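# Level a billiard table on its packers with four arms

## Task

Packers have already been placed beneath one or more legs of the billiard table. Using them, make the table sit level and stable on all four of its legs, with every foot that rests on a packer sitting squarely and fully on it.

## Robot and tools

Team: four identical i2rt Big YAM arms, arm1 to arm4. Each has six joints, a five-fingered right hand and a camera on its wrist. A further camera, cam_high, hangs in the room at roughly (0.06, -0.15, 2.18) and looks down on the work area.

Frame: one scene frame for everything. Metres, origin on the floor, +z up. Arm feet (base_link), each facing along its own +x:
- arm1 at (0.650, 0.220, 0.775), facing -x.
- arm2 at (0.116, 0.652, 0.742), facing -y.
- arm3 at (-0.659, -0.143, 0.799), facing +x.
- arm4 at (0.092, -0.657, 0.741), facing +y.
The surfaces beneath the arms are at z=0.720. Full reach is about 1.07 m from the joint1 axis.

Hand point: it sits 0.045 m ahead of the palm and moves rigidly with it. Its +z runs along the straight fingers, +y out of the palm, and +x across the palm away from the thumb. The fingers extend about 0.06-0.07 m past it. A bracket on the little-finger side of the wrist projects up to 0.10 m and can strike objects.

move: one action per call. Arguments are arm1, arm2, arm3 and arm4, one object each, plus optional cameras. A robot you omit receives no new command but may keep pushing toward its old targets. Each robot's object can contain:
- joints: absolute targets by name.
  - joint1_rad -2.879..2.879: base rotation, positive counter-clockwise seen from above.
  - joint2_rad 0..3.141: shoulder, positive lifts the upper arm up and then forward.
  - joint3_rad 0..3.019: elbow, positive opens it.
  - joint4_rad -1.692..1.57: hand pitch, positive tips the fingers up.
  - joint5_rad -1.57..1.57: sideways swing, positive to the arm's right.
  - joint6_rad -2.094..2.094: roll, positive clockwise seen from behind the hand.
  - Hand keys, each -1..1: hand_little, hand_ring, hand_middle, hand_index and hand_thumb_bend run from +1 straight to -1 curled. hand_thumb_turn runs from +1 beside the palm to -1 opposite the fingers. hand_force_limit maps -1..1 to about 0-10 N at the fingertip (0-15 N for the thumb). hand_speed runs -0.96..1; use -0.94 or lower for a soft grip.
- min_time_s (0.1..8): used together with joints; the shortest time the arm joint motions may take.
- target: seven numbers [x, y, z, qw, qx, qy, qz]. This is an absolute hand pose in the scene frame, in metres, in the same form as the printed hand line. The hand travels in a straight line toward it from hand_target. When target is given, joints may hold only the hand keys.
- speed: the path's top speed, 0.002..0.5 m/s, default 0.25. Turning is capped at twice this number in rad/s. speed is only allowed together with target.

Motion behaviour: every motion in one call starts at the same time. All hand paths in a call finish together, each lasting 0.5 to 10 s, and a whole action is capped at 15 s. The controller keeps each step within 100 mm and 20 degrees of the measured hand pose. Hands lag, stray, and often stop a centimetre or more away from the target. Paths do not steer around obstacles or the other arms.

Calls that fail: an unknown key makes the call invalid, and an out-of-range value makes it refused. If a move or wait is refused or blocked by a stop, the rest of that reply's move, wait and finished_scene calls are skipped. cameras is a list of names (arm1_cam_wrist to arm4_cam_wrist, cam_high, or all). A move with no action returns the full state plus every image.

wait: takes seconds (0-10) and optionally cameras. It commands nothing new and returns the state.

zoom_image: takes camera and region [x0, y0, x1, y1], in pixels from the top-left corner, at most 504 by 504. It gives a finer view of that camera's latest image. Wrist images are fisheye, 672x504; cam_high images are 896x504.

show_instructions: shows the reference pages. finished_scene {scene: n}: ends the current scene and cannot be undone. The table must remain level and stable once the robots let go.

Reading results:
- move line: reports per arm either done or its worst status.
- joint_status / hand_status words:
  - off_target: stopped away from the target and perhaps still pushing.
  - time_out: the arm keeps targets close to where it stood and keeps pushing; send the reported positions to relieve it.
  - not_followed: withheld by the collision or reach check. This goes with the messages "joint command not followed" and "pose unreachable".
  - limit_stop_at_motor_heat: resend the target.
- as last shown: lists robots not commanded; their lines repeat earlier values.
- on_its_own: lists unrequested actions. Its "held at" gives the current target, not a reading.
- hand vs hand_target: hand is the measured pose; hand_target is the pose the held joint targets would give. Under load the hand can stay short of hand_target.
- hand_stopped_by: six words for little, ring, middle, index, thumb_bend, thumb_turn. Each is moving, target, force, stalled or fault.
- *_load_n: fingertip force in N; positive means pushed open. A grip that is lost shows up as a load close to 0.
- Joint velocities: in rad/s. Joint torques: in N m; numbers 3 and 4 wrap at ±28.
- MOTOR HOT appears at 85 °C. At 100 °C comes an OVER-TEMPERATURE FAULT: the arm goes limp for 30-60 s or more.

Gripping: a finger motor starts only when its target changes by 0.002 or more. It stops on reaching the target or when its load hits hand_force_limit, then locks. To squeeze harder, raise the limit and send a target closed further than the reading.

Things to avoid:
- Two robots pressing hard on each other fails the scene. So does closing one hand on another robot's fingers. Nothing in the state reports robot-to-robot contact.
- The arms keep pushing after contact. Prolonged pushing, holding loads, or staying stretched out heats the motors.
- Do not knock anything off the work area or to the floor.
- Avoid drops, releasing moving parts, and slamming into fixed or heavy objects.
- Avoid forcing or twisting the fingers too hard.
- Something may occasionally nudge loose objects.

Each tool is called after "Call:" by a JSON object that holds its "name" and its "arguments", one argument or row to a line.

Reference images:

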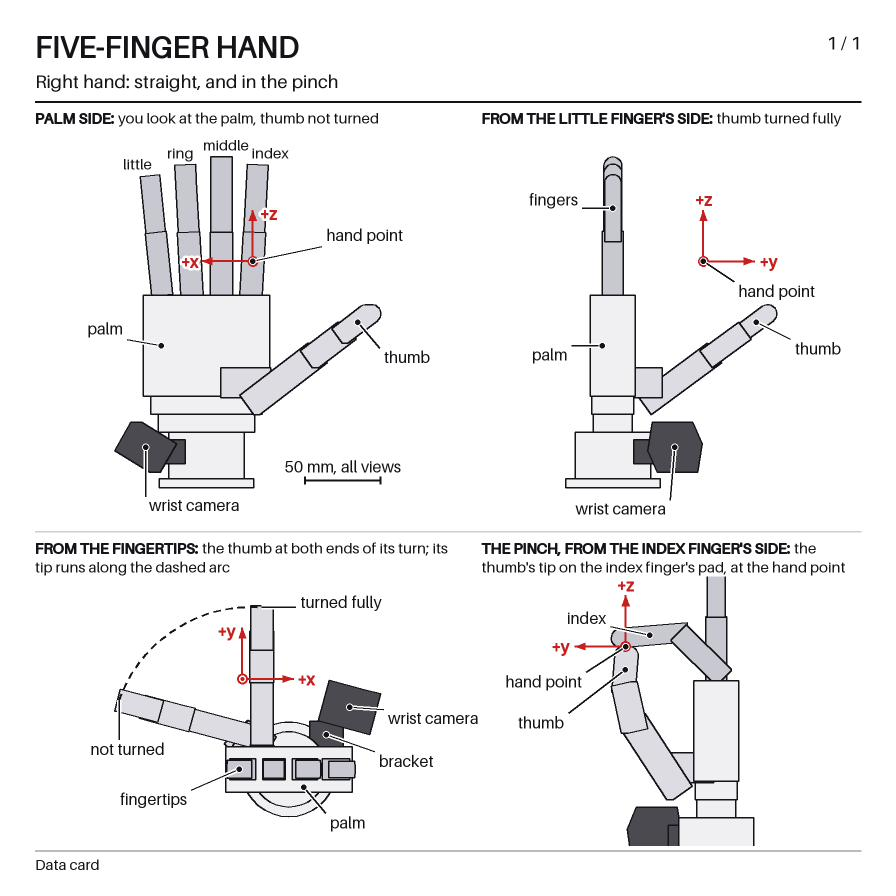

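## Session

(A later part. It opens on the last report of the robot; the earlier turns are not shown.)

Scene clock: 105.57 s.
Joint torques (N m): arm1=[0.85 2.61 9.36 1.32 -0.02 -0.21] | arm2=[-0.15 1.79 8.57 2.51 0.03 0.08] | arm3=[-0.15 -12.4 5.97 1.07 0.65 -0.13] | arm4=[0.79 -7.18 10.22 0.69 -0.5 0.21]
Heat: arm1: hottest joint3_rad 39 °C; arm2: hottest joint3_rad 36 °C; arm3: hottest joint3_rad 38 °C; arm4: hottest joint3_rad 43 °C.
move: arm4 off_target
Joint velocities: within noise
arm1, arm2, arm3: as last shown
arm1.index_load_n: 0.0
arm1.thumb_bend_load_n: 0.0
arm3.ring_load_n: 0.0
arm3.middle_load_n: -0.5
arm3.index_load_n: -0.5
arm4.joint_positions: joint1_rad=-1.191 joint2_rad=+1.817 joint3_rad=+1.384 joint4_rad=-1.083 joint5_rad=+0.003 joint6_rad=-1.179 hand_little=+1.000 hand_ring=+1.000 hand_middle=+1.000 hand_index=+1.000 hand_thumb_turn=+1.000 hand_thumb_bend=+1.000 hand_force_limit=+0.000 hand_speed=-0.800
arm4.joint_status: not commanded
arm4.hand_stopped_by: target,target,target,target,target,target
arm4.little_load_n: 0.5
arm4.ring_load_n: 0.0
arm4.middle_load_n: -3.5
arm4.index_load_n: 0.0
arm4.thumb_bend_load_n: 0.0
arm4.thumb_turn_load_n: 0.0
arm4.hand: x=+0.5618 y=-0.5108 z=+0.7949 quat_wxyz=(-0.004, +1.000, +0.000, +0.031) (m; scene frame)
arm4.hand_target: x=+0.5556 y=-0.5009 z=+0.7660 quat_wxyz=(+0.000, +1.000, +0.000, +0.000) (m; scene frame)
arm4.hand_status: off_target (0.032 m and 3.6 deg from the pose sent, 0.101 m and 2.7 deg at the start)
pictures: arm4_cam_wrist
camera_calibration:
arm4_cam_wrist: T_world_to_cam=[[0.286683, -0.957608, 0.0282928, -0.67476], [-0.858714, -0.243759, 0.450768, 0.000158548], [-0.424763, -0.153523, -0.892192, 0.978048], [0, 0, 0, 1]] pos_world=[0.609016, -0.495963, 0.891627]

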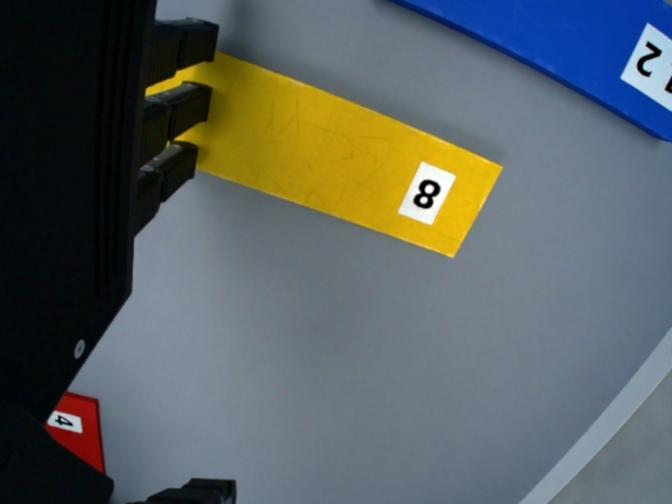

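Call:
{"name": "move", "arguments": {
  "arm4": {"target":[0.535,-0.28,0.772,0,1,0,0],"speed":0.15}
}}

Call:
{"name": "move", "arguments": {
  "arm4": {"target":[0.47,-0.10,0.772,0,1,0,0],"speed":0.15},
  "cameras": ["arm4_cam_wrist","cam_high"]
}}

Scene clock: 109.87 s.
Joint torques (N m): arm1=[0.85 2.55 9.36 1.32 -0.02 -0.21] | arm2=[-1.26 1.96 8.46 2.36 0.11 -0.05] | arm3=[-0.03 -12.86 5.86 0.98 0.64 -0.16] | arm4=[-0.03 -11.34 12.08 0.28 -0.14 0.2]
Heat: arm1: hottest joint3_rad 39 °C; arm2: hottest joint3_rad 36 °C; arm3: hottest joint3_rad 38 °C; arm4: hottest joint3_rad 43 °C.
move: arm4 off_target
Joint velocities: within noise
arm1, arm2, arm3: as last shown
arm3.middle_load_n: 0.0
arm3.index_load_n: 0.0
arm3.thumb_turn_load_n: 0.0
arm4.joint_positions: joint1_rad=-0.855 joint2_rad=+2.066 joint3_rad=+1.787 joint4_rad=-1.253 joint5_rad=-0.009 joint6_rad=-0.844 hand_little=+1.000 hand_ring=+1.000 hand_middle=+1.000 hand_index=+1.000 hand_thumb_turn=+1.000 hand_thumb_bend=+1.000 hand_force_limit=+0.000 hand_speed=-0.800
arm4.joint_status: not commanded
arm4.hand_stopped_by: target,target,target,target,target,target
arm4.little_load_n: 0.0
arm4.ring_load_n: 0.0
arm4.middle_load_n: -1.0
arm4.index_load_n: 0.0
arm4.thumb_bend_load_n: 0.0
arm4.thumb_turn_load_n: 0.0
arm4.hand: x=+0.5372 y=-0.2905 z=+0.7970 quat_wxyz=(-0.010, +1.000, +0.001, +0.016) (m; scene frame)
arm4.hand_target: x=+0.5341 y=-0.2809 z=+0.7724 quat_wxyz=(+0.000, +1.000, +0.000, +0.001) (m; scene frame)
arm4.hand_status: off_target (0.027 m and 2.2 deg from the pose sent, 0.233 m and 3.6 deg at the start)
pictures: none

Scene clock: 111.90 s.
Joint torques (N m): arm1=[0.85 2.61 9.35 1.33 -0.03 -0.21] | arm2=[-0.5 1.67 8.64 2.44 0 -0.03] | arm3=[-0.03 -12.57 6 1.09 0.64 -0.15] | arm4=[0.03 -14.92 13.09 0.28 -0.09 0.11]
Heat: arm1: hottest joint3_rad 39 °C; arm2: hottest joint3_rad 36 °C; arm3: hottest joint3_rad 38 °C; arm4: hottest joint3_rad 43 °C.
move: arm4 off_target
Joint velocities: within noise
arm1, arm2, arm3: as last shown
arm1.index_load_n: 0.5
arm4.joint_positions: joint1_rad=-0.610 joint2_rad=+2.385 joint3_rad=+2.358 joint4_rad=-1.507 joint5_rad=-0.012 joint6_rad=-0.602 hand_little=+1.000 hand_ring=+1.000 hand_middle=+1.000 hand_index=+1.000 hand_thumb_turn=+1.000 hand_thumb_bend=+1.000 hand_force_limit=+0.000 hand_speed=-0.800
arm4.joint_status: not commanded
arm4.hand_stopped_by: target,target,target,target,target,target
arm4.little_load_n: 0.5
arm4.ring_load_n: 0.0
arm4.middle_load_n: -0.5
arm4.index_load_n: 0.5
arm4.thumb_bend_load_n: 0.0
arm4.thumb_turn_load_n: 0.0
arm4.hand: x=+0.4737 y=-0.1079 z=+0.7992 quat_wxyz=(-0.013, +1.000, +0.002, +0.010) (m; scene frame)
arm4.hand_target: x=+0.4694 y=-0.1012 z=+0.7723 quat_wxyz=(-0.001, +1.000, +0.000, +0.001) (m; scene frame)
arm4.hand_status: off_target (0.029 m and 1.9 deg from the pose sent, 0.204 m and 2.2 deg at the start)
pictures: arm4_cam_wrist, cam_high
camera_calibration:
arm4_cam_wrist: T_world_to_cam=[[0.291697, -0.95651, -0.000985561, -0.242698], [-0.838398, -0.256173, 0.481107, -0.0144914], [-0.460436, -0.139511, -0.876661, 1.01225], [0, 0, 0, 1]] pos_world=[0.524724, -0.094635, 0.894137]

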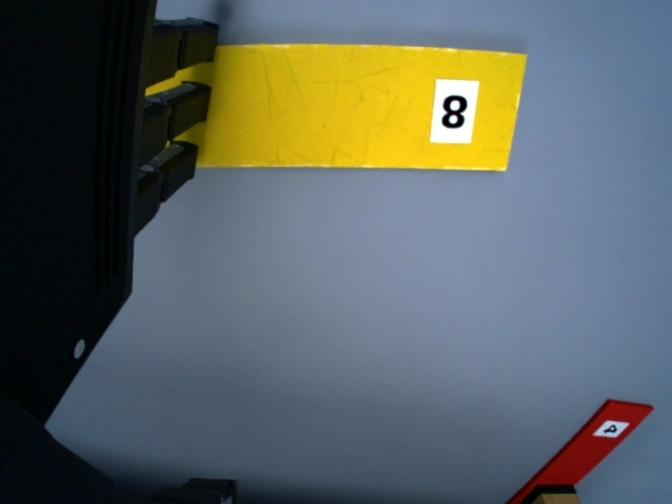

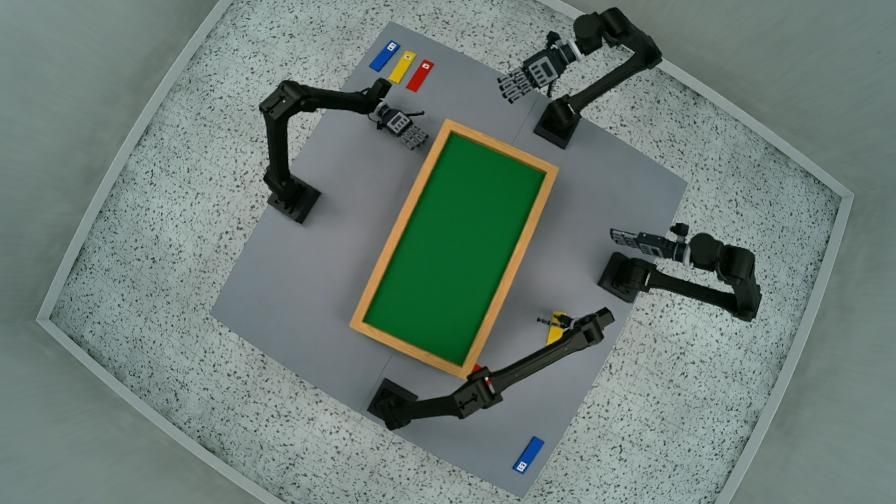

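Call:
{"name": "move", "arguments": {
  "arm4": {"target":[0.385,0.01,0.774,0,1,0,0],"speed":0.15},
  "cameras": ["arm4_cam_wrist"]
}}

Scene clock: 117.37 s.
Joint torques (N m): arm1=[0.85 2.67 9.36 1.32 -0.03 -0.21] | arm2=[-1.08 1.32 8.65 2.4 0 -0.07] | arm3=[0.21 -12.69 6 1.03 0.64 -0.11] | arm4=[-0.56 -16.5 13.87 0.76 -0.06 0.1]
Heat: arm1: hottest joint3_rad 40 °C; arm2: hottest joint3_rad 36 °C; arm3: hottest joint3_rad 38 °C; arm4: hottest joint3_rad 45 °C.
move: arm4 off_target
Joint velocities: within noise
arm1, arm2: as last shown
arm1.index_load_n: 0.0
arm3.joint_positions: joint1_rad=+1.393 joint2_rad=+2.054 joint3_rad=+1.012 joint4_rad=+0.113 joint5_rad=+1.570 joint6_rad=+0.943 hand_little=+1.000 hand_ring=+1.000 hand_middle=+1.000 hand_index=+1.000 hand_thumb_turn=+1.000 hand_thumb_bend=+1.000 hand_force_limit=+0.000 hand_speed=-0.800
arm3.joint_status: not commanded
arm3.hand_stopped_by: target,target,target,target,target,target
arm3.little_load_n: 0.0
arm3.ring_load_n: 0.0
arm3.middle_load_n: -0.5
arm3.index_load_n: 0.0
arm3.thumb_bend_load_n: 0.0
arm3.thumb_turn_load_n: -0.5
arm3.hand: x=-0.3601 y=+0.3322 z=+0.7819 quat_wxyz=(-0.446, +0.445, -0.556, +0.542) (m; scene frame)
arm3.hand_target: x=-0.3548 y=+0.3349 z=+0.7802 quat_wxyz=(-0.440, +0.446, -0.555, +0.547) (m; scene frame)
arm3.hand_status: not commanded
arm4.joint_positions: joint1_rad=-0.441 joint2_rad=+2.658 joint3_rad=+2.886 joint4_rad=-1.689 joint5_rad=-0.009 joint6_rad=-0.434 hand_little=+1.000 hand_ring=+1.000 hand_middle=+1.000 hand_index=+1.000 hand_thumb_turn=+1.000 hand_thumb_bend=+1.000 hand_force_limit=+0.000 hand_speed=-0.800
arm4.joint_status: not commanded
arm4.hand_stopped_by: target,target,target,target,target,target
arm4.little_load_n: 0.0
arm4.ring_load_n: 0.0
arm4.middle_load_n: -0.5
arm4.index_load_n: 0.0
arm4.thumb_bend_load_n: 0.0
arm4.thumb_turn_load_n: 0.0
arm4.hand: x=+0.3887 y=+0.0024 z=+0.7959 quat_wxyz=(-0.046, +0.999, +0.003, +0.024) (m; scene frame)
arm4.hand_target: x=+0.3840 y=+0.0080 z=+0.7738 quat_wxyz=(-0.042, +0.999, +0.000, +0.019) (m; scene frame)
arm4.hand_status: off_target (0.023 m and 5.9 deg from the pose sent, 0.150 m and 1.9 deg at the start; a joint's target at an end of its range on 26 of 48 steps)
pictures: arm4_cam_wrist
camera_calibration:
arm4_cam_wrist: T_world_to_cam=[[0.294613, -0.953914, -0.057016, -0.068916], [-0.849793, -0.288812, 0.440953, -0.019461], [-0.437099, -0.0814589, -0.895717, 0.991583], [0, 0, 0, 1]] pos_world=[0.437185, 0.00941277, 0.89283]

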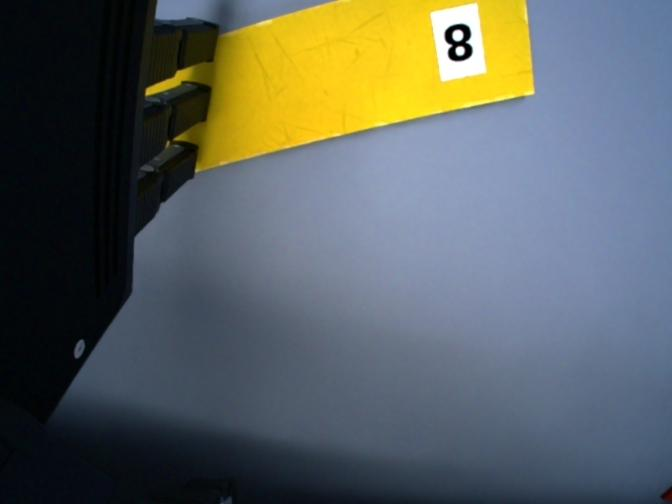

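Call:
{"name": "move", "arguments": {
  "arm4": {"target":[0.44,-0.10,0.93,0,1,0,0],"speed":0.3},
  "arm2": {"target":[0.22,0.32,1.12,0,0,1,0],"speed":0.4}
}}

Call:
{"name": "move", "arguments": {
  "arm4": {"target":[0.50,-0.36,1.0,0,1,0,0],"speed":0.4},
  "arm2": {"target":[0.43,0.17,0.92,0,0,1,0],"speed":0.4},
  "cameras": ["arm2_cam_wrist","cam_high"]
}}

Scene clock: 131.03 s.
Joint torques (N m): arm1=[0.85 2.61 9.36 1.32 -0.02 -0.21] | arm2=[-0.85 -7.88 10.96 0.31 -0.12 0.05] | arm3=[0.15 -12.81 5.93 1.11 0.67 -0.15] | arm4=[-0.91 -17.55 8.9 0.54 0.1 -0.11]
Heat: arm1: hottest joint3_rad 40 °C; arm2: hottest joint3_rad 36 °C; arm3: hottest joint3_rad 38 °C; arm4: hottest joint3_rad 47 °C.
move: arm2 off_target; arm4 off_target
Joint velocities: within noise
arm1, arm3: as last shown
arm1.little_load_n: -0.5
arm2.joint_positions: joint1_rad=+0.174 joint2_rad=+1.273 joint3_rad=+1.593 joint4_rad=-1.690 joint5_rad=-0.023 joint6_rad=+0.170 hand_little=+1.000 hand_ring=+1.000 hand_middle=+1.000 hand_index=+1.000 hand_thumb_turn=+1.000 hand_thumb_bend=+1.000 hand_force_limit=+0.000 hand_speed=-0.800
arm2.joint_status: not commanded
arm2.hand_stopped_by: target,target,target,target,target,target
arm2.little_load_n: 0.0
arm2.ring_load_n: 0.0
arm2.middle_load_n: 0.0
arm2.index_load_n: 0.0
arm2.thumb_bend_load_n: 0.0
arm2.thumb_turn_load_n: 0.0
arm2.hand: x=+0.2181 y=+0.3223 z=+1.0988 quat_wxyz=(-0.029, +0.002, -0.995, +0.092) (m; scene frame)
arm2.hand_target: x=+0.2199 y=+0.3207 z=+1.1187 quat_wxyz=(-0.034, -0.001, -0.993, +0.114) (m; scene frame)
arm2.hand_status: off_target (0.021 m and 11.1 deg from the pose sent, 0.329 m and 64.4 deg at the start; a joint's target at an end of its range on 49 of 69 steps)
arm3.middle_load_n: 0.0
arm4.joint_positions: joint1_rad=-0.565 joint2_rad=+2.280 joint3_rad=+2.536 joint4_rad=-1.689 joint5_rad=-0.016 joint6_rad=-0.543 hand_little=+1.000 hand_ring=+1.000 hand_middle=+1.000 hand_index=+1.000 hand_thumb_turn=+1.000 hand_thumb_bend=+1.000 hand_force_limit=+0.000 hand_speed=-0.800
arm4.joint_status: not commanded
arm4.hand_stopped_by: target,target,target,target,target,target
arm4.little_load_n: 0.0
arm4.ring_load_n: 0.0
arm4.middle_load_n: 0.0
arm4.index_load_n: 0.0
arm4.thumb_bend_load_n: 0.0
arm4.thumb_turn_load_n: 0.0
arm4.hand: x=+0.4382 y=-0.0950 z=+0.9336 quat_wxyz=(-0.057, +0.998, -0.004, +0.034) (m; scene frame)
arm4.hand_target: x=+0.4397 y=-0.1006 z=+0.9295 quat_wxyz=(-0.048, +0.998, +0.000, +0.030) (m; scene frame)
arm4.hand_status: off_target (0.006 m and 7.6 deg from the pose sent, 0.176 m and 5.9 deg at the start; a joint's target at an end of its range on 61 of 69 steps)
pictures: none

Scene clock: 132.73 s.
Joint torques (N m): arm1=[0.91 2.61 9.36 1.33 -0.02 -0.21] | arm2=[-0.21 -9 7.9 0.57 0.02 -0.01] | arm3=[-0.03 -12.22 5.98 1.06 0.69 -0.14] | arm4=[-0.09 -12.63 8.73 0.18 0.06 -0.11]
Heat: arm1: hottest joint3_rad 41 °C; arm2: hottest joint3_rad 36 °C; arm3: hottest joint3_rad 38 °C; arm4: hottest joint3_rad 46 °C.
move: arm2 not_followed; arm4 done
Joint velocities: within noise
arm1.joint_positions: joint1_rad=+0.111 joint2_rad=+0.595 joint3_rad=+1.341 joint4_rad=-1.508 joint5_rad=+0.020 joint6_rad=-1.498 hand_little=+1.000 hand_ring=+1.000 hand_middle=+1.000 hand_index=+1.000 hand_thumb_turn=+1.000 hand_thumb_bend=+1.000 hand_force_limit=+0.000 hand_speed=-0.800
arm1.joint_status: not commanded
arm1.hand_stopped_by: target,target,target,target,target,target
arm1.little_load_n: 0.0
arm1.ring_load_n: 0.0
arm1.middle_load_n: 0.0
arm1.index_load_n: 0.0
arm1.thumb_bend_load_n: -0.5
arm1.thumb_turn_load_n: 0.0
arm1.hand: x=+0.4454 y=+0.2597 z=+1.2219 quat_wxyz=(-0.389, -0.013, +0.921, -0.026) (m; scene frame)
arm1.hand_target: x=+0.4480 y=+0.2612 z=+1.2410 quat_wxyz=(-0.405, -0.017, +0.914, -0.025) (m; scene frame)
arm1.hand_status: not commanded
arm2.joint_positions: joint1_rad=+0.342 joint2_rad=+1.424 joint3_rad=+1.572 joint4_rad=-1.585 joint5_rad=+0.006 joint6_rad=+0.299 hand_little=+1.000 hand_ring=+1.000 hand_middle=+1.000 hand_index=+1.000 hand_thumb_turn=+1.000 hand_thumb_bend=+1.000 hand_force_limit=+0.000 hand_speed=-0.800
arm2.joint_status: not commanded
arm2.hand_stopped_by: target,target,target,target,target,target
arm2.little_load_n: 0.0
arm2.ring_load_n: 0.0
arm2.middle_load_n: 0.0
arm2.index_load_n: 0.0
arm2.thumb_bend_load_n: 0.0
arm2.thumb_turn_load_n: 0.0
arm2.on_its_own: joint1_rad is held at +0.342, not at its first target +0.176; joint2_rad is held at +1.424, not at its first target +1.264; joint4_rad is held at -1.585, not at its first target -1.700; joint5_rad is held at +0.006, not at its first target -0.026; joint6_rad is held at +0.299, not at its first target +0.179
arm2.hand: x=+0.2921 y=+0.2876 z=+1.0374 quat_wxyz=(-0.018, +0.020, -0.998, +0.060) (m; scene frame)
arm2.hand_target: x=+0.2921 y=+0.2876 z=+1.0374 quat_wxyz=(-0.018, +0.020, -0.998, +0.060) (m; scene frame)
arm2.hand_status: not_followed (0.216 m and 7.5 deg from the pose sent, 0.316 m and 11.1 deg at the start; pose on its path clipped on 32 of 51 steps)
arm3: as last shown
arm3.little_load_n: -0.5
arm3.middle_load_n: -0.5
arm4.joint_positions: joint1_rad=-0.918 joint2_rad=+1.837 joint3_rad=+1.975 joint4_rad=-1.689 joint5_rad=-0.015 joint6_rad=-0.885 hand_little=+1.000 hand_ring=+1.000 hand_middle=+1.000 hand_index=+1.000 hand_thumb_turn=+1.000 hand_thumb_bend=+1.000 hand_force_limit=+0.000 hand_speed=-0.800
arm4.joint_status: not commanded
arm4.hand_stopped_by: target,target,target,target,target,target
arm4.little_load_n: 0.5
arm4.ring_load_n: 0.0
arm4.middle_load_n: 0.0
arm4.index_load_n: 0.0
arm4.thumb_bend_load_n: 0.0
arm4.thumb_turn_load_n: -0.5
arm4.hand: x=+0.5051 y=-0.3597 z=+1.0032 quat_wxyz=(-0.007, +1.000, -0.010, +0.008) (m; scene frame)
arm4.hand_target: x=+0.5001 y=-0.3600 z=+0.9999 quat_wxyz=(-0.001, +1.000, +0.000, +0.001) (m; scene frame)
arm4.hand_status: done (0.006 m and 1.7 deg from the pose sent, 0.280 m and 7.6 deg at the start; a joint's target at an end of its range on 24 of 51 steps)
pictures: arm2_cam_wrist, cam_high
pose unreachable (arm2 arm): on one or more control steps of this call this arm could not follow its commanded pose, so it was not sent that pose on those steps. On the call's last step it was still not sent that pose. It may still have moved: this result reports where it is.
cause: moving toward the commanded pose would bring a part of the arm too close to another arm (a part of this arm and the arm1 arm's hand, 45 mm apart when this arm was first held).
camera_calibration:
arm2_cam_wrist: T_world_to_cam=[[-0.279593, 0.957579, -0.0697899, -0.123635], [0.795528, 0.271747, 0.541562, -0.875829], [0.537553, 0.095897, -0.837759, 0.801919], [0, 0, 0, 1]] pos_world=[0.231104, 0.279492, 1.1375]

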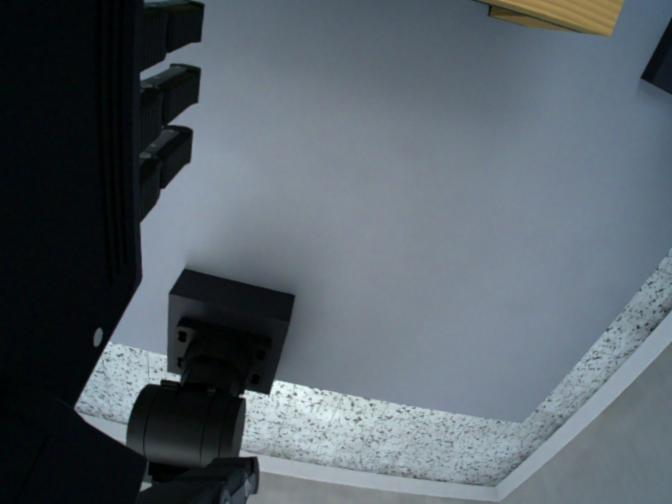

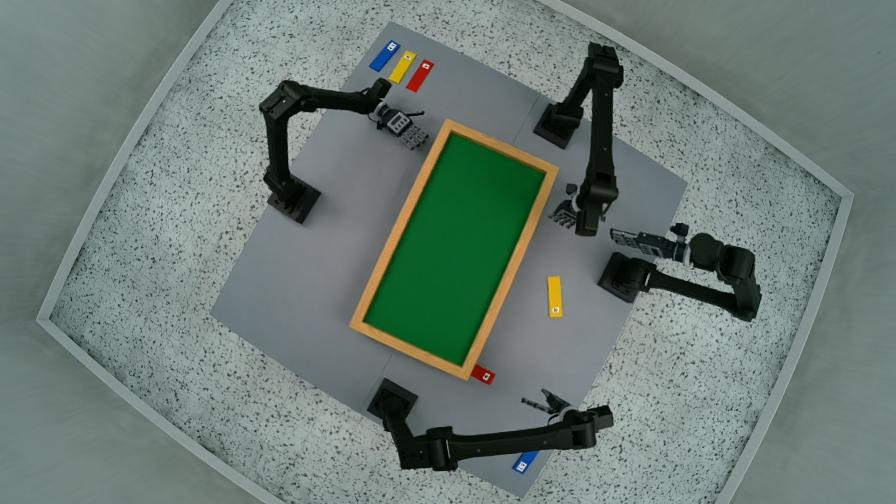

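Call:
{"name": "move", "arguments": {
  "arm1": {"joints":{"joint1_rad":1.5},"min_time_s":3},
  "cameras": ["cam_high"]
}}

Call:
{"name": "move", "arguments": {
  "arm2": {"target":[0.42,0.16,0.90,0,0,1,0],"speed":0.4},
  "cameras": ["arm2_cam_wrist","cam_high"]
}}

Scene clock: 138.53 s.
Joint torques (N m): arm1=[1.9 2.73 9.32 1.33 0 -0.2] | arm2=[-0.5 -10.34 7.82 0.5 0.01 -0.02] | arm3=[0.26 -12.63 5.94 1.01 0.65 -0.11] | arm4=[0.21 -13.16 8.76 0.23 0.07 -0.18]
Heat: arm1: hottest joint3_rad 41 °C; arm2: hottest joint3_rad 36 °C; arm3: hottest joint3_rad 38 °C; arm4: hottest joint3_rad 46 °C.
move: arm1 done
Joint velocities: within noise
arm1.joint_positions: joint1_rad=+1.494 joint2_rad=+0.595 joint3_rad=+1.341 joint4_rad=-1.508 joint5_rad=+0.019 joint6_rad=-1.499 hand_little=+1.000 hand_ring=+1.000 hand_middle=+1.000 hand_index=+1.000 hand_thumb_turn=+1.000 hand_thumb_bend=+1.000 hand_force_limit=+0.000 hand_speed=-0.800
arm1.joint_status: all done
arm1.hand_stopped_by: target,target,target,target,target,target
arm1.little_load_n: 0.0
arm1.ring_load_n: 0.0
arm1.middle_load_n: 0.0
arm1.index_load_n: 0.0
arm1.thumb_bend_load_n: 0.0
arm1.thumb_turn_load_n: 0.0
arm1.hand: x=+0.5696 y=+0.0289 z=+1.2227 quat_wxyz=(-0.282, -0.596, +0.701, -0.273) (m; scene frame)
arm1.hand_target: x=+0.5706 y=+0.0311 z=+1.2417 quat_wxyz=(-0.294, -0.598, +0.689, -0.284) (m; scene frame)
arm1.hand_status: not commanded
arm2, arm3, arm4: as last shown
arm2.thumb_bend_load_n: -0.5
arm2.on_its_own: joint1_rad is held at +0.342, not at its first target +0.176; joint2_rad is held at +1.424, not at its first target +1.264; joint4_rad is held at -1.585, not at its first target -1.700; joint5_rad is held at +0.006, not at its first target -0.026; joint6_rad is held at +0.299, not at its first target +0.179
arm3.little_load_n: 0.0
arm3.middle_load_n: 0.0
arm4.little_load_n: 0.0
arm4.thumb_turn_load_n: 0.0
pictures: cam_high

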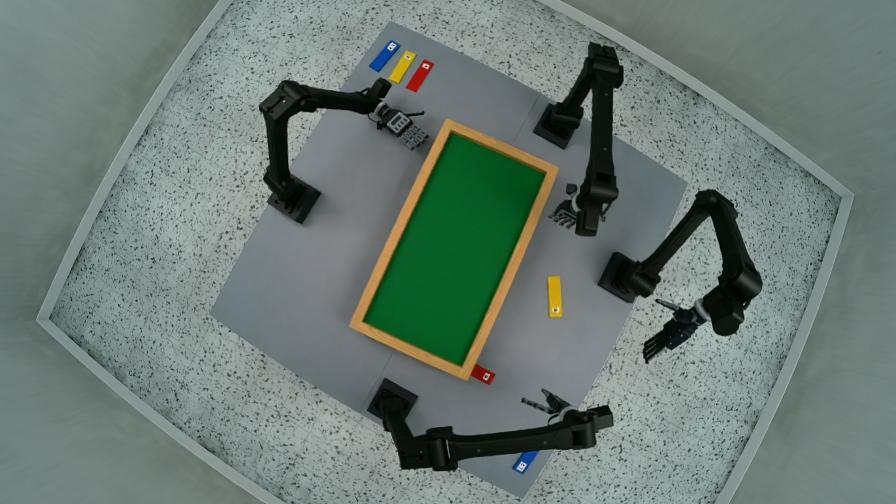

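Scene clock: 139.97 s.
Joint torques (N m): arm1=[1.9 2.73 9.32 1.32 0.01 -0.21] | arm2=[-0.56 -17.32 10.73 -0.1 -0.05 0.06] | arm3=[0.03 -12.75 6.05 1.11 0.7 -0.12] | arm4=[-0.44 -12.81 8.77 0.32 0.03 -0.12]
Heat: arm1: hottest joint3_rad 41 °C; arm2: hottest joint3_rad 36 °C; arm3: hottest joint3_rad 38 °C; arm4: hottest joint3_rad 46 °C.
move: arm2 off_target
Joint velocities: within noise
arm1, arm3, arm4: as last shown
arm1.thumb_bend_load_n: -0.5
arm2.joint_positions: joint1_rad=+0.464 joint2_rad=+1.978 joint3_rad=+1.862 joint4_rad=-1.492 joint5_rad=+0.005 joint6_rad=+0.454 hand_little=+1.000 hand_ring=+1.000 hand_middle=+1.000 hand_index=+1.000 hand_thumb_turn=+1.000 hand_thumb_bend=+1.000 hand_force_limit=+0.000 hand_speed=-0.800
arm2.joint_status: not commanded
arm2.hand_stopped_by: target,target,target,target,target,target
arm2.little_load_n: 0.0
arm2.ring_load_n: 0.0
arm2.middle_load_n: 0.0
arm2.index_load_n: 0.0
arm2.thumb_bend_load_n: -0.5
arm2.thumb_turn_load_n: 0.0
arm2.hand: x=+0.4143 y=+0.1701 z=+0.8777 quat_wxyz=(+0.010, +0.004, -1.000, -0.021) (m; scene frame)
arm2.hand_target: x=+0.4195 y=+0.1607 z=+0.9002 quat_wxyz=(+0.000, +0.000, -1.000, +0.000) (m; scene frame)
arm2.hand_status: off_target (0.025 m and 2.7 deg from the pose sent, 0.227 m and 7.5 deg at the start)
arm3.thumb_turn_load_n: 0.0
pictures: arm2_cam_wrist, cam_high
camera_calibration:
arm2_cam_wrist: T_world_to_cam=[[-0.247061, 0.963827, 0.0999947, -0.151674], [0.834298, 0.159094, 0.52786, -0.839563], [0.492857, 0.213839, -0.843424, 0.617231], [0, 0, 0, 1]] pos_world=[0.358765, 0.147768, 0.978926]

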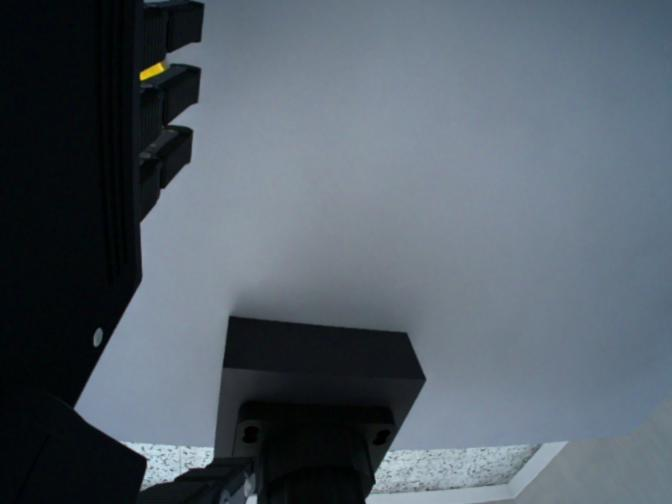

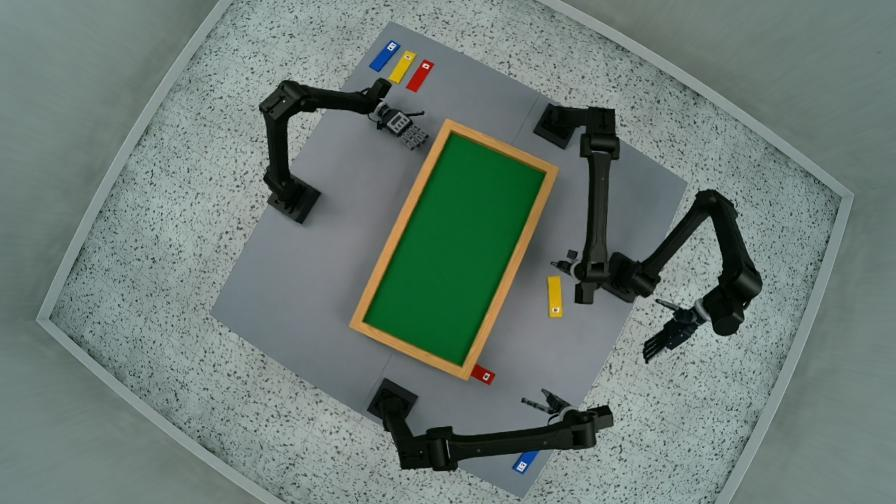

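Call:
{"name": "move", "arguments": {
  "arm2": {"target":[0.446,0.116,0.82,0,0,1,0],"speed":0.2},
  "cameras": ["arm2_cam_wrist"]
}}

Call:
{"name": "zoom_image", "arguments": {
  "camera": "arm2_cam_wrist",
  "region": [100, 0, 300, 200]
}}

Scene clock: 146.37 s.
Joint torques (N m): arm1=[1.9 2.78 9.33 1.32 0.01 -0.2] | arm2=[0.21 -16.79 9.52 0.83 -0.11 0.08] | arm3=[0.15 -12.75 5.91 1.06 0.67 -0.15] | arm4=[-0.5 -13.16 8.59 0.16 0.03 -0.15]
Heat: arm1: hottest joint3_rad 41 °C; arm2: hottest joint3_rad 36 °C; arm3: hottest joint3_rad 38 °C; arm4: hottest joint3_rad 45 °C.
move: arm2 off_target
Joint velocities: within noise
arm1, arm3, arm4: as last shown
arm1.thumb_bend_load_n: 0.0
arm1.thumb_turn_load_n: -0.5
arm2.joint_positions: joint1_rad=+0.464 joint2_rad=+2.129 joint3_rad=+1.968 joint4_rad=-1.415 joint5_rad=+0.006 joint6_rad=+0.460 hand_little=+1.000 hand_ring=+1.000 hand_middle=+1.000 hand_index=+1.000 hand_thumb_turn=+1.000 hand_thumb_bend=+1.000 hand_force_limit=+0.000 hand_speed=-0.800
arm2.joint_status: not commanded
arm2.hand_stopped_by: target,target,target,target,target,target
arm2.little_load_n: 0.0
arm2.ring_load_n: 0.0
arm2.middle_load_n: 0.0
arm2.index_load_n: 0.0
arm2.thumb_bend_load_n: 0.0
arm2.thumb_turn_load_n: 0.0
arm2.hand: x=+0.4378 y=+0.1238 z=+0.8232 quat_wxyz=(+0.004, +0.001, -1.000, -0.006) (m; scene frame)
arm2.hand_target: x=+0.4457 y=+0.1162 z=+0.8201 quat_wxyz=(+0.000, +0.000, -1.000, +0.000) (m; scene frame)
arm2.hand_status: off_target (0.012 m and 0.8 deg from the pose sent, 0.085 m and 2.7 deg at the start)
arm3.index_load_n: -0.5
arm3.thumb_turn_load_n: -0.5
arm4.thumb_turn_load_n: 0.5
pictures: arm2_cam_wrist
camera_calibration:
arm2_cam_wrist: T_world_to_cam=[[-0.242928, 0.967644, 0.0682029, -0.0719174], [0.827976, 0.170204, 0.534309, -0.826826], [0.505412, 0.186269, -0.842533, 0.566668], [0, 0, 0, 1]] pos_world=[0.380721, 0.104767, 0.924122]

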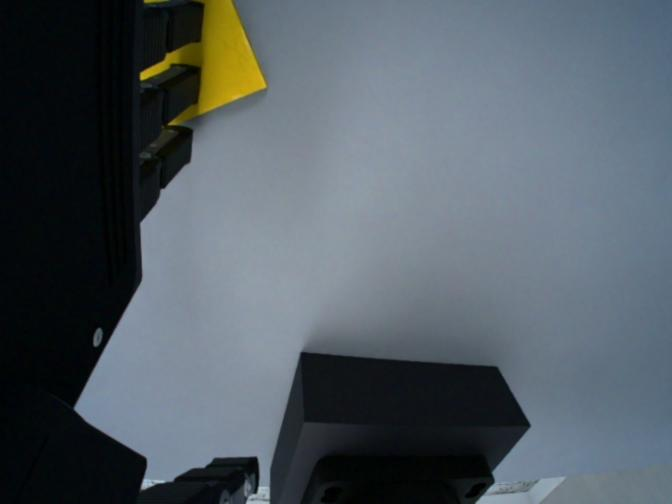

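Scaled by 2.520 from the camera's 672x504 image, which has a finer 960x720 frame.

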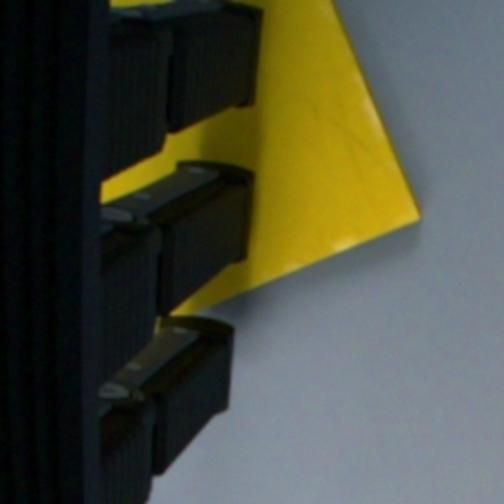

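Call:
{"name": "move", "arguments": {
  "arm2": {"target":[0.437,0.107,0.768,0,0,1,0],"speed":0.12}
}}

Call:
{"name": "move", "arguments": {
  "arm2": {"target":[0.417,0.20,0.770,0,0,1,0],"speed":0.15},
  "cameras": ["arm2_cam_wrist"]
}}

Scene clock: 149.87 s.
Joint torques (N m): arm1=[1.9 2.73 9.33 1.33 0.01 -0.21] | arm2=[-0.56 -13.27 5.59 2.22 0.02 -0.04] | arm3=[-0.03 -12.34 6.01 0.99 0.64 -0.12] | arm4=[-0.44 -13.1 8.76 0.24 0.06 -0.14]
Heat: arm1: hottest joint3_rad 41 °C; arm2: hottest joint3_rad 36 °C; arm3: hottest joint3_rad 38 °C; arm4: hottest joint3_rad 45 °C.
move: arm2 off_target
Joint velocities: within noise
arm1, arm3, arm4: as last shown
arm1.thumb_turn_load_n: 0.0
arm2.joint_positions: joint1_rad=+0.461 joint2_rad=+2.129 joint3_rad=+1.956 joint4_rad=-1.344 joint5_rad=+0.004 joint6_rad=+0.456 hand_little=+1.000 hand_ring=+1.000 hand_middle=+1.000 hand_index=+1.000 hand_thumb_turn=+1.000 hand_thumb_bend=+1.000 hand_force_limit=+0.000 hand_speed=-0.800
arm2.joint_status: not commanded
arm2.hand_stopped_by: target,target,target,target,target,target
arm2.little_load_n: 0.0
arm2.ring_load_n: 0.0
arm2.middle_load_n: -4.5
arm2.index_load_n: 0.0
arm2.thumb_bend_load_n: 0.0
arm2.thumb_turn_load_n: 0.0
arm2.hand: x=+0.4429 y=+0.1099 z=+0.8163 quat_wxyz=(-0.010, +0.002, -1.000, +0.020) (m; scene frame)
arm2.hand_target: x=+0.4359 y=+0.1096 z=+0.7698 quat_wxyz=(+0.000, +0.000, -1.000, +0.000) (m; scene frame)
arm2.hand_status: off_target (0.049 m and 2.5 deg from the pose sent, 0.058 m and 0.8 deg at the start)
arm3.ring_load_n: -0.5
arm3.index_load_n: 0.0
arm3.thumb_turn_load_n: 0.0
arm4.thumb_turn_load_n: 0.0
pictures: none

Scene clock: 151.03 s.
Joint torques (N m): arm1=[1.9 2.67 9.33 1.33 0.01 -0.21] | arm2=[-0.56 -11.16 4.34 0.54 -0.11 -0.03] | arm3=[0.15 -11.87 5.89 1.09 0.64 -0.13] | arm4=[-0.44 -12.81 8.75 0.28 0.11 -0.12]
Heat: arm1: hottest joint3_rad 41 °C; arm2: hottest joint3_rad 36 °C; arm3: hottest joint3_rad 38 °C; arm4: hottest joint3_rad 45 °C.
move: arm2 off_target
Joint velocities: within noise
arm1, arm3, arm4: as last shown
arm1.ring_load_n: 0.5
arm2.joint_positions: joint1_rad=+0.480 joint2_rad=+1.901 joint3_rad=+1.577 joint4_rad=-1.144 joint5_rad=+0.009 joint6_rad=+0.481 hand_little=+1.000 hand_ring=+1.000 hand_middle=+1.000 hand_index=+1.000 hand_thumb_turn=+1.000 hand_thumb_bend=+1.000 hand_force_limit=+0.000 hand_speed=-0.800
arm2.joint_status: not commanded
arm2.hand_stopped_by: target,target,target,target,target,target
arm2.little_load_n: 0.0
arm2.ring_load_n: 0.0
arm2.middle_load_n: 0.5
arm2.index_load_n: 0.0
arm2.thumb_bend_load_n: 0.0
arm2.thumb_turn_load_n: 0.0
arm2.hand: x=+0.4206 y=+0.1788 z=+0.8110 quat_wxyz=(-0.020, -0.002, -0.999, +0.042) (m; scene frame)
arm2.hand_target: x=+0.4161 y=+0.2010 z=+0.7724 quat_wxyz=(+0.000, +0.000, -1.000, +0.000) (m; scene frame)
arm2.hand_status: off_target (0.046 m and 5.4 deg from the pose sent, 0.105 m and 2.5 deg at the start)
arm3.ring_load_n: 0.0
arm3.middle_load_n: -0.5
arm3.index_load_n: -0.5
arm3.thumb_turn_load_n: -0.5
pictures: arm2_cam_wrist
camera_calibration:
arm2_cam_wrist: T_world_to_cam=[[-0.237203, 0.970767, -0.0366885, -0.046296], [0.803616, 0.2173, 0.55406, -0.829725], [0.545835, 0.101941, -0.831668, 0.544163], [0, 0, 0, 1]] pos_world=[0.358776, 0.169769, 0.910582]

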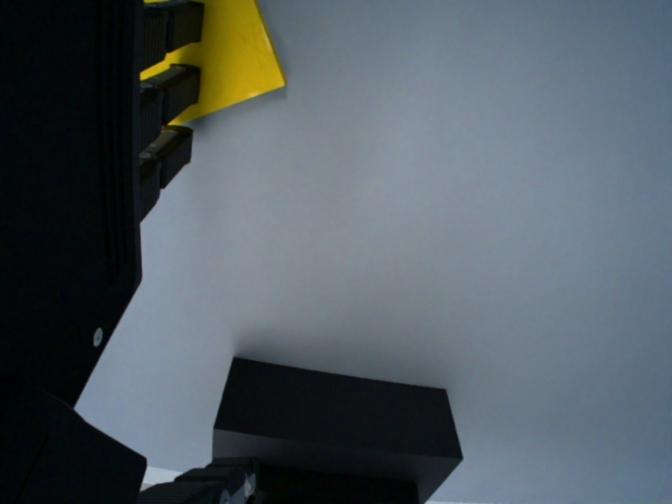

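Call:
{"name": "move", "arguments": {
  "arm2": {"target":[0.405,0.28,0.785,0,0,1,0],"speed":0.15}
}}

Call:
{"name": "move", "arguments": {
  "arm2": {"target":[0.385,0.40,0.785,0,0,1,0],"speed":0.15},
  "cameras": ["arm2_cam_wrist","cam_high"]
}}

Scene clock: 153.93 s.
Joint torques (N m): arm1=[1.9 2.67 9.32 1.32 0.01 -0.21] | arm2=[-0.32 -10.11 4.89 0.95 -0.23 0.11] | arm3=[-0.03 -12.75 5.87 0.96 0.65 -0.11] | arm4=[-0.15 -13.63 8.64 0.24 0.01 -0.14]
Heat: arm1: hottest joint3_rad 41 °C; arm2: hottest joint3_rad 36 °C; arm3: hottest joint3_rad 38 °C; arm4: hottest joint3_rad 45 °C.
move: arm2 off_target
Joint velocities: within noise
arm1, arm4: as last shown
arm1.ring_load_n: -0.5
arm1.thumb_bend_load_n: -0.5
arm2.joint_positions: joint1_rad=+0.536 joint2_rad=+1.727 joint3_rad=+1.320 joint4_rad=-1.092 joint5_rad=+0.010 joint6_rad=+0.535 hand_little=+1.000 hand_ring=+1.000 hand_middle=+1.000 hand_index=+1.000 hand_thumb_turn=+1.000 hand_thumb_bend=+1.000 hand_force_limit=+0.000 hand_speed=-0.800
arm2.joint_status: not commanded
arm2.hand_stopped_by: target,target,target,target,target,target
arm2.little_load_n: 0.0
arm2.ring_load_n: 0.0
arm2.middle_load_n: 0.0
arm2.index_load_n: 0.0
arm2.thumb_bend_load_n: -0.5
arm2.thumb_turn_load_n: 0.0
arm2.hand: x=+0.4085 y=+0.2643 z=+0.8105 quat_wxyz=(-0.014, -0.001, -0.999, +0.029) (m; scene frame)
arm2.hand_target: x=+0.4044 y=+0.2804 z=+0.7862 quat_wxyz=(+0.000, +0.000, -1.000, +0.000) (m; scene frame)
arm2.hand_status: off_target (0.030 m and 3.7 deg from the pose sent, 0.106 m and 5.4 deg at the start)
arm3.joint_positions: joint1_rad=+1.393 joint2_rad=+2.054 joint3_rad=+1.012 joint4_rad=+0.113 joint5_rad=+1.570 joint6_rad=+0.943 hand_little=+1.000 hand_ring=+1.000 hand_middle=+1.000 hand_index=+1.000 hand_thumb_turn=+1.000 hand_thumb_bend=+1.000 hand_force_limit=+0.000 hand_speed=-0.800
arm3.joint_status: not commanded
arm3.hand_stopped_by: target,target,target,target,target,target
arm3.little_load_n: 0.0
arm3.ring_load_n: 0.0
arm3.middle_load_n: 0.0
arm3.index_load_n: 0.0
arm3.thumb_bend_load_n: 0.0
arm3.thumb_turn_load_n: -0.5
arm3.hand: x=-0.3601 y=+0.3322 z=+0.7819 quat_wxyz=(-0.446, +0.445, -0.556, +0.542) (m; scene frame)
arm3.hand_target: x=-0.3548 y=+0.3349 z=+0.7802 quat_wxyz=(-0.440, +0.446, -0.555, +0.547) (m; scene frame)
arm3.hand_status: not commanded
pictures: none

Scene clock: 155.40 s.
Joint torques (N m): arm1=[1.9 2.73 9.33 1.33 0 -0.2] | arm2=[1.14 -6.71 4.26 0.49 -0.23 0.05] | arm3=[0.32 -12.98 6.01 1.01 0.66 -0.13] | arm4=[0.26 -13.22 8.72 0.24 0.06 -0.13]
Heat: arm1: hottest joint3_rad 41 °C; arm2: hottest joint3_rad 36 °C; arm3: hottest joint3_rad 38 °C; arm4: hottest joint3_rad 45 °C.
move: arm2 off_target
Joint velocities: within noise
arm1, arm3, arm4: as last shown
arm1.ring_load_n: 0.0
arm1.thumb_bend_load_n: 0.0
arm1.thumb_turn_load_n: -0.5
arm2.joint_positions: joint1_rad=+0.649 joint2_rad=+1.468 joint3_rad=+0.990 joint4_rad=-1.016 joint5_rad=+0.013 joint6_rad=+0.649 hand_little=+1.000 hand_ring=+1.000 hand_middle=+1.000 hand_index=+1.000 hand_thumb_turn=+1.000 hand_thumb_bend=+1.000 hand_force_limit=+0.000 hand_speed=-0.800
arm2.joint_status: not commanded
arm2.hand_stopped_by: target,target,target,target,target,target
arm2.little_load_n: 0.0
arm2.ring_load_n: 0.0
arm2.middle_load_n: 0.5
arm2.index_load_n: 0.0
arm2.thumb_bend_load_n: -0.5
arm2.thumb_turn_load_n: 0.0
arm2.hand: x=+0.3918 y=+0.3821 z=+0.8072 quat_wxyz=(-0.018, -0.002, -0.999, +0.029) (m; scene frame)
arm2.hand_target: x=+0.3843 y=+0.4001 z=+0.7865 quat_wxyz=(+0.000, +0.000, -1.000, +0.000) (m; scene frame)
arm2.hand_status: off_target (0.029 m and 3.9 deg from the pose sent, 0.140 m and 3.7 deg at the start)
pictures: arm2_cam_wrist, cam_high
camera_calibration:
arm2_cam_wrist: T_world_to_cam=[[-0.238304, 0.971137, -0.0102192, -0.271796], [0.805719, 0.203565, 0.556217, -0.845986], [0.542244, 0.124315, -0.830974, 0.528302], [0, 0, 0, 1]] pos_world=[0.330389, 0.370489, 0.90678]

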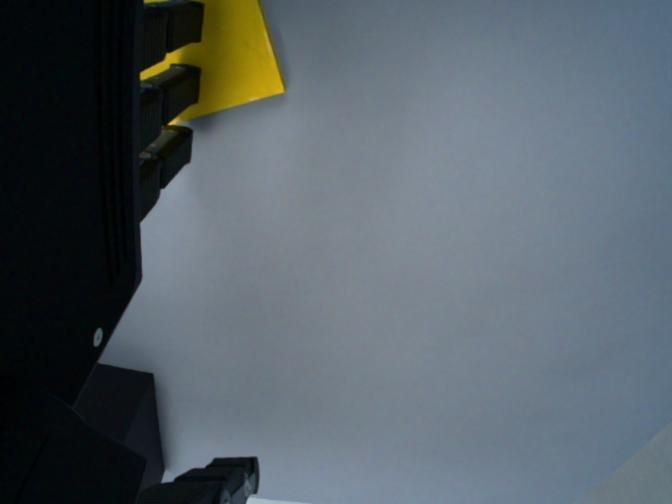

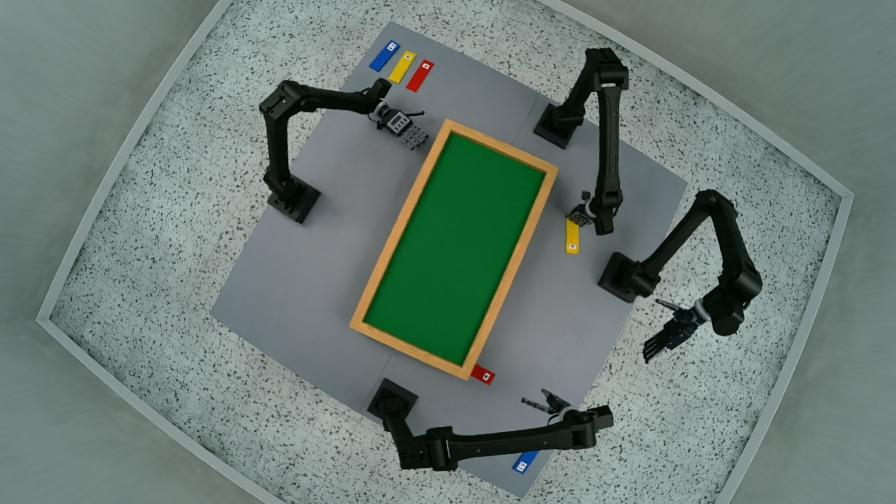

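Call:
{"name": "move", "arguments": {
  "arm2": {"target":[0.345,0.50,0.783,0,0,1,0],"speed":0.15}
}}

Call:
{"name": "move", "arguments": {
  "arm2": {"target":[0.345,0.49,0.88,0,0,1,0],"speed":0.2},
  "cameras": ["arm2_cam_wrist","cam_high"]
}}

Scene clock: 161.67 s.
Joint torques (N m): arm1=[1.9 2.73 9.32 1.32 0.01 -0.21] | arm2=[0.32 -2.32 3.99 -0.44 -0.25 0.06] | arm3=[0.26 -12.57 5.94 1.01 0.7 -0.16] | arm4=[-0.09 -13.33 8.7 0.05 0.07 -0.14]
Heat: arm1: hottest joint3_rad 42 °C; arm2: hottest joint1_rad 35 °C; arm3: hottest joint3_rad 38 °C; arm4: hottest joint3_rad 45 °C.
move: arm2 off_target
Joint velocities: within noise
arm1, arm3: as last shown
arm1.thumb_turn_load_n: 0.0
arm2.joint_positions: joint1_rad=+0.749 joint2_rad=+1.203 joint3_rad=+0.730 joint4_rad=-1.002 joint5_rad=+0.014 joint6_rad=+0.750 hand_little=+1.000 hand_ring=+1.000 hand_middle=+1.000 hand_index=+1.000 hand_thumb_turn=+1.000 hand_thumb_bend=+1.000 hand_force_limit=+0.000 hand_speed=-0.800
arm2.joint_status: not commanded
arm2.hand_stopped_by: target,target,target,target,target,target
arm2.little_load_n: 0.0
arm2.ring_load_n: 0.0
arm2.middle_load_n: 0.5
arm2.index_load_n: 0.0
arm2.thumb_bend_load_n: 0.0
arm2.thumb_turn_load_n: 0.0
arm2.hand: x=+0.3587 y=+0.4783 z=+0.8045 quat_wxyz=(-0.028, -0.002, -0.999, +0.035) (m; scene frame)
arm2.hand_target: x=+0.3443 y=+0.4999 z=+0.7850 quat_wxyz=(+0.000, +0.000, -1.000, +0.000) (m; scene frame)
arm2.hand_status: off_target (0.033 m and 5.1 deg from the pose sent, 0.129 m and 3.9 deg at the start)
arm3.thumb_turn_load_n: 0.0
arm4.joint_positions: joint1_rad=-0.918 joint2_rad=+1.837 joint3_rad=+1.975 joint4_rad=-1.689 joint5_rad=-0.015 joint6_rad=-0.885 hand_little=+1.000 hand_ring=+1.000 hand_middle=+1.000 hand_index=+1.000 hand_thumb_turn=+1.000 hand_thumb_bend=+1.000 hand_force_limit=+0.000 hand_speed=-0.800
arm4.joint_status: not commanded
arm4.hand_stopped_by: target,target,target,target,target,target
arm4.little_load_n: 0.0
arm4.ring_load_n: 0.0
arm4.middle_load_n: 0.0
arm4.index_load_n: 0.0
arm4.thumb_bend_load_n: 0.0
arm4.thumb_turn_load_n: 0.0
arm4.hand: x=+0.5051 y=-0.3597 z=+1.0032 quat_wxyz=(-0.007, +1.000, -0.010, +0.008) (m; scene frame)
arm4.hand_target: x=+0.5001 y=-0.3600 z=+0.9999 quat_wxyz=(-0.001, +1.000, +0.000, +0.001) (m; scene frame)
arm4.hand_status: not commanded
pictures: none

Scene clock: 162.80 s.
Joint torques (N m): arm1=[1.9 2.67 9.33 1.33 0.01 -0.2] | arm2=[-0.73 -3.78 9.42 -0.05 -0.16 -0.1] | arm3=[-0.03 -12.45 6.08 1.06 0.66 -0.14] | arm4=[0.15 -13.33 8.69 0.36 0.08 -0.13]
Heat: arm1: hottest joint3_rad 42 °C; arm2: hottest joint1_rad 35 °C; arm3: hottest joint3_rad 38 °C; arm4: hottest joint3_rad 45 °C.
move: arm2 off_target
Joint velocities: within noise
arm1.joint_positions: joint1_rad=+1.494 joint2_rad=+0.595 joint3_rad=+1.341 joint4_rad=-1.508 joint5_rad=+0.019 joint6_rad=-1.499 hand_little=+1.000 hand_ring=+1.000 hand_middle=+1.000 hand_index=+1.000 hand_thumb_turn=+1.000 hand_thumb_bend=+1.000 hand_force_limit=+0.000 hand_speed=-0.800
arm1.joint_status: not commanded
arm1.hand_stopped_by: target,target,target,target,target,target
arm1.little_load_n: 0.0
arm1.ring_load_n: 0.0
arm1.middle_load_n: 0.0
arm1.index_load_n: 0.0
arm1.thumb_bend_load_n: 0.0
arm1.thumb_turn_load_n: 0.0
arm1.hand: x=+0.5696 y=+0.0289 z=+1.2227 quat_wxyz=(-0.282, -0.596, +0.701, -0.273) (m; scene frame)
arm1.hand_target: x=+0.5706 y=+0.0311 z=+1.2417 quat_wxyz=(-0.294, -0.598, +0.689, -0.284) (m; scene frame)
arm1.hand_status: not commanded
arm2.joint_positions: joint1_rad=+0.746 joint2_rad=+1.136 joint3_rad=+0.857 joint4_rad=-1.302 joint5_rad=+0.010 joint6_rad=+0.746 hand_little=+1.000 hand_ring=+1.000 hand_middle=+1.000 hand_index=+1.000 hand_thumb_turn=+1.000 hand_thumb_bend=+1.000 hand_force_limit=+0.000 hand_speed=-0.800
arm2.joint_status: not commanded
arm2.hand_stopped_by: target,target,target,target,target,target
arm2.little_load_n: 0.0
arm2.ring_load_n: 0.0
arm2.middle_load_n: 0.0
arm2.index_load_n: 0.0
arm2.thumb_bend_load_n: 0.0
arm2.thumb_turn_load_n: 0.0
arm2.hand: x=+0.3405 y=+0.4972 z=+0.8693 quat_wxyz=(+0.007, -0.001, -1.000, -0.006) (m; scene frame)
arm2.hand_target: x=+0.3449 y=+0.4901 z=+0.8799 quat_wxyz=(+0.000, +0.000, -1.000, +0.000) (m; scene frame)
arm2.hand_status: off_target (0.014 m and 1.0 deg from the pose sent, 0.078 m and 5.1 deg at the start)
arm3, arm4: as last shown
arm3.little_load_n: -0.5
arm3.thumb_turn_load_n: -0.5
arm4.index_load_n: 0.5
pictures: arm2_cam_wrist, cam_high
camera_calibration:
arm2_cam_wrist: T_world_to_cam=[[-0.238158, 0.968755, 0.069239, -0.462966], [0.832401, 0.166867, 0.528455, -0.82928], [0.50039, 0.18349, -0.846133, 0.591329], [0, 0, 0, 1]] pos_world=[0.284139, 0.478377, 0.970635]

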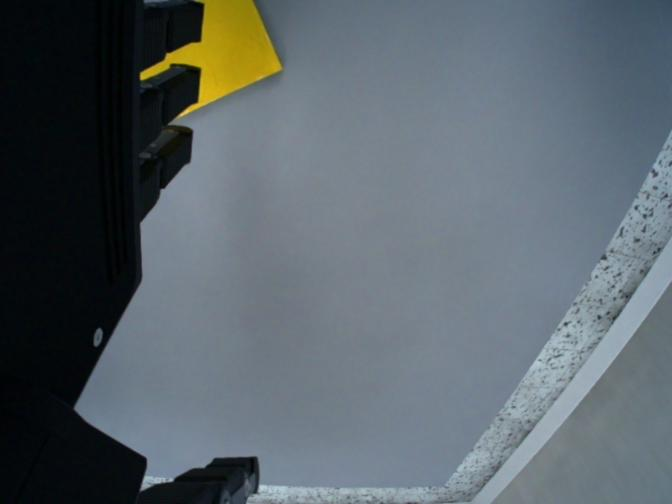

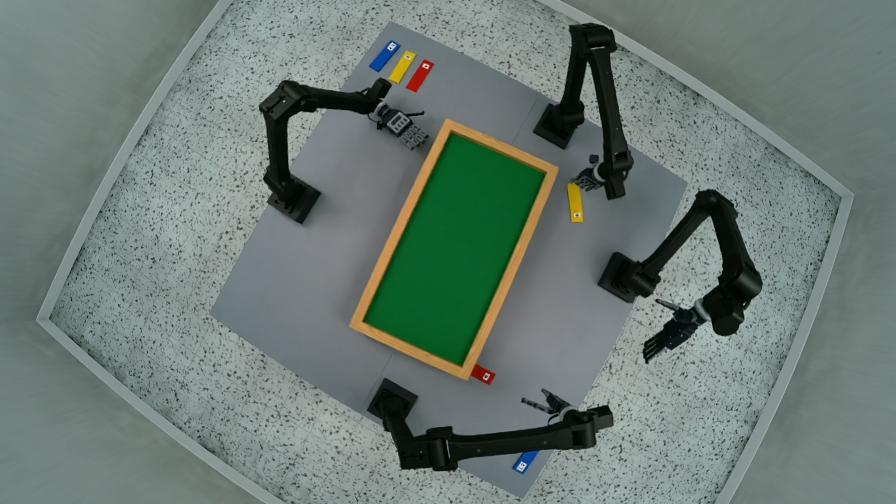

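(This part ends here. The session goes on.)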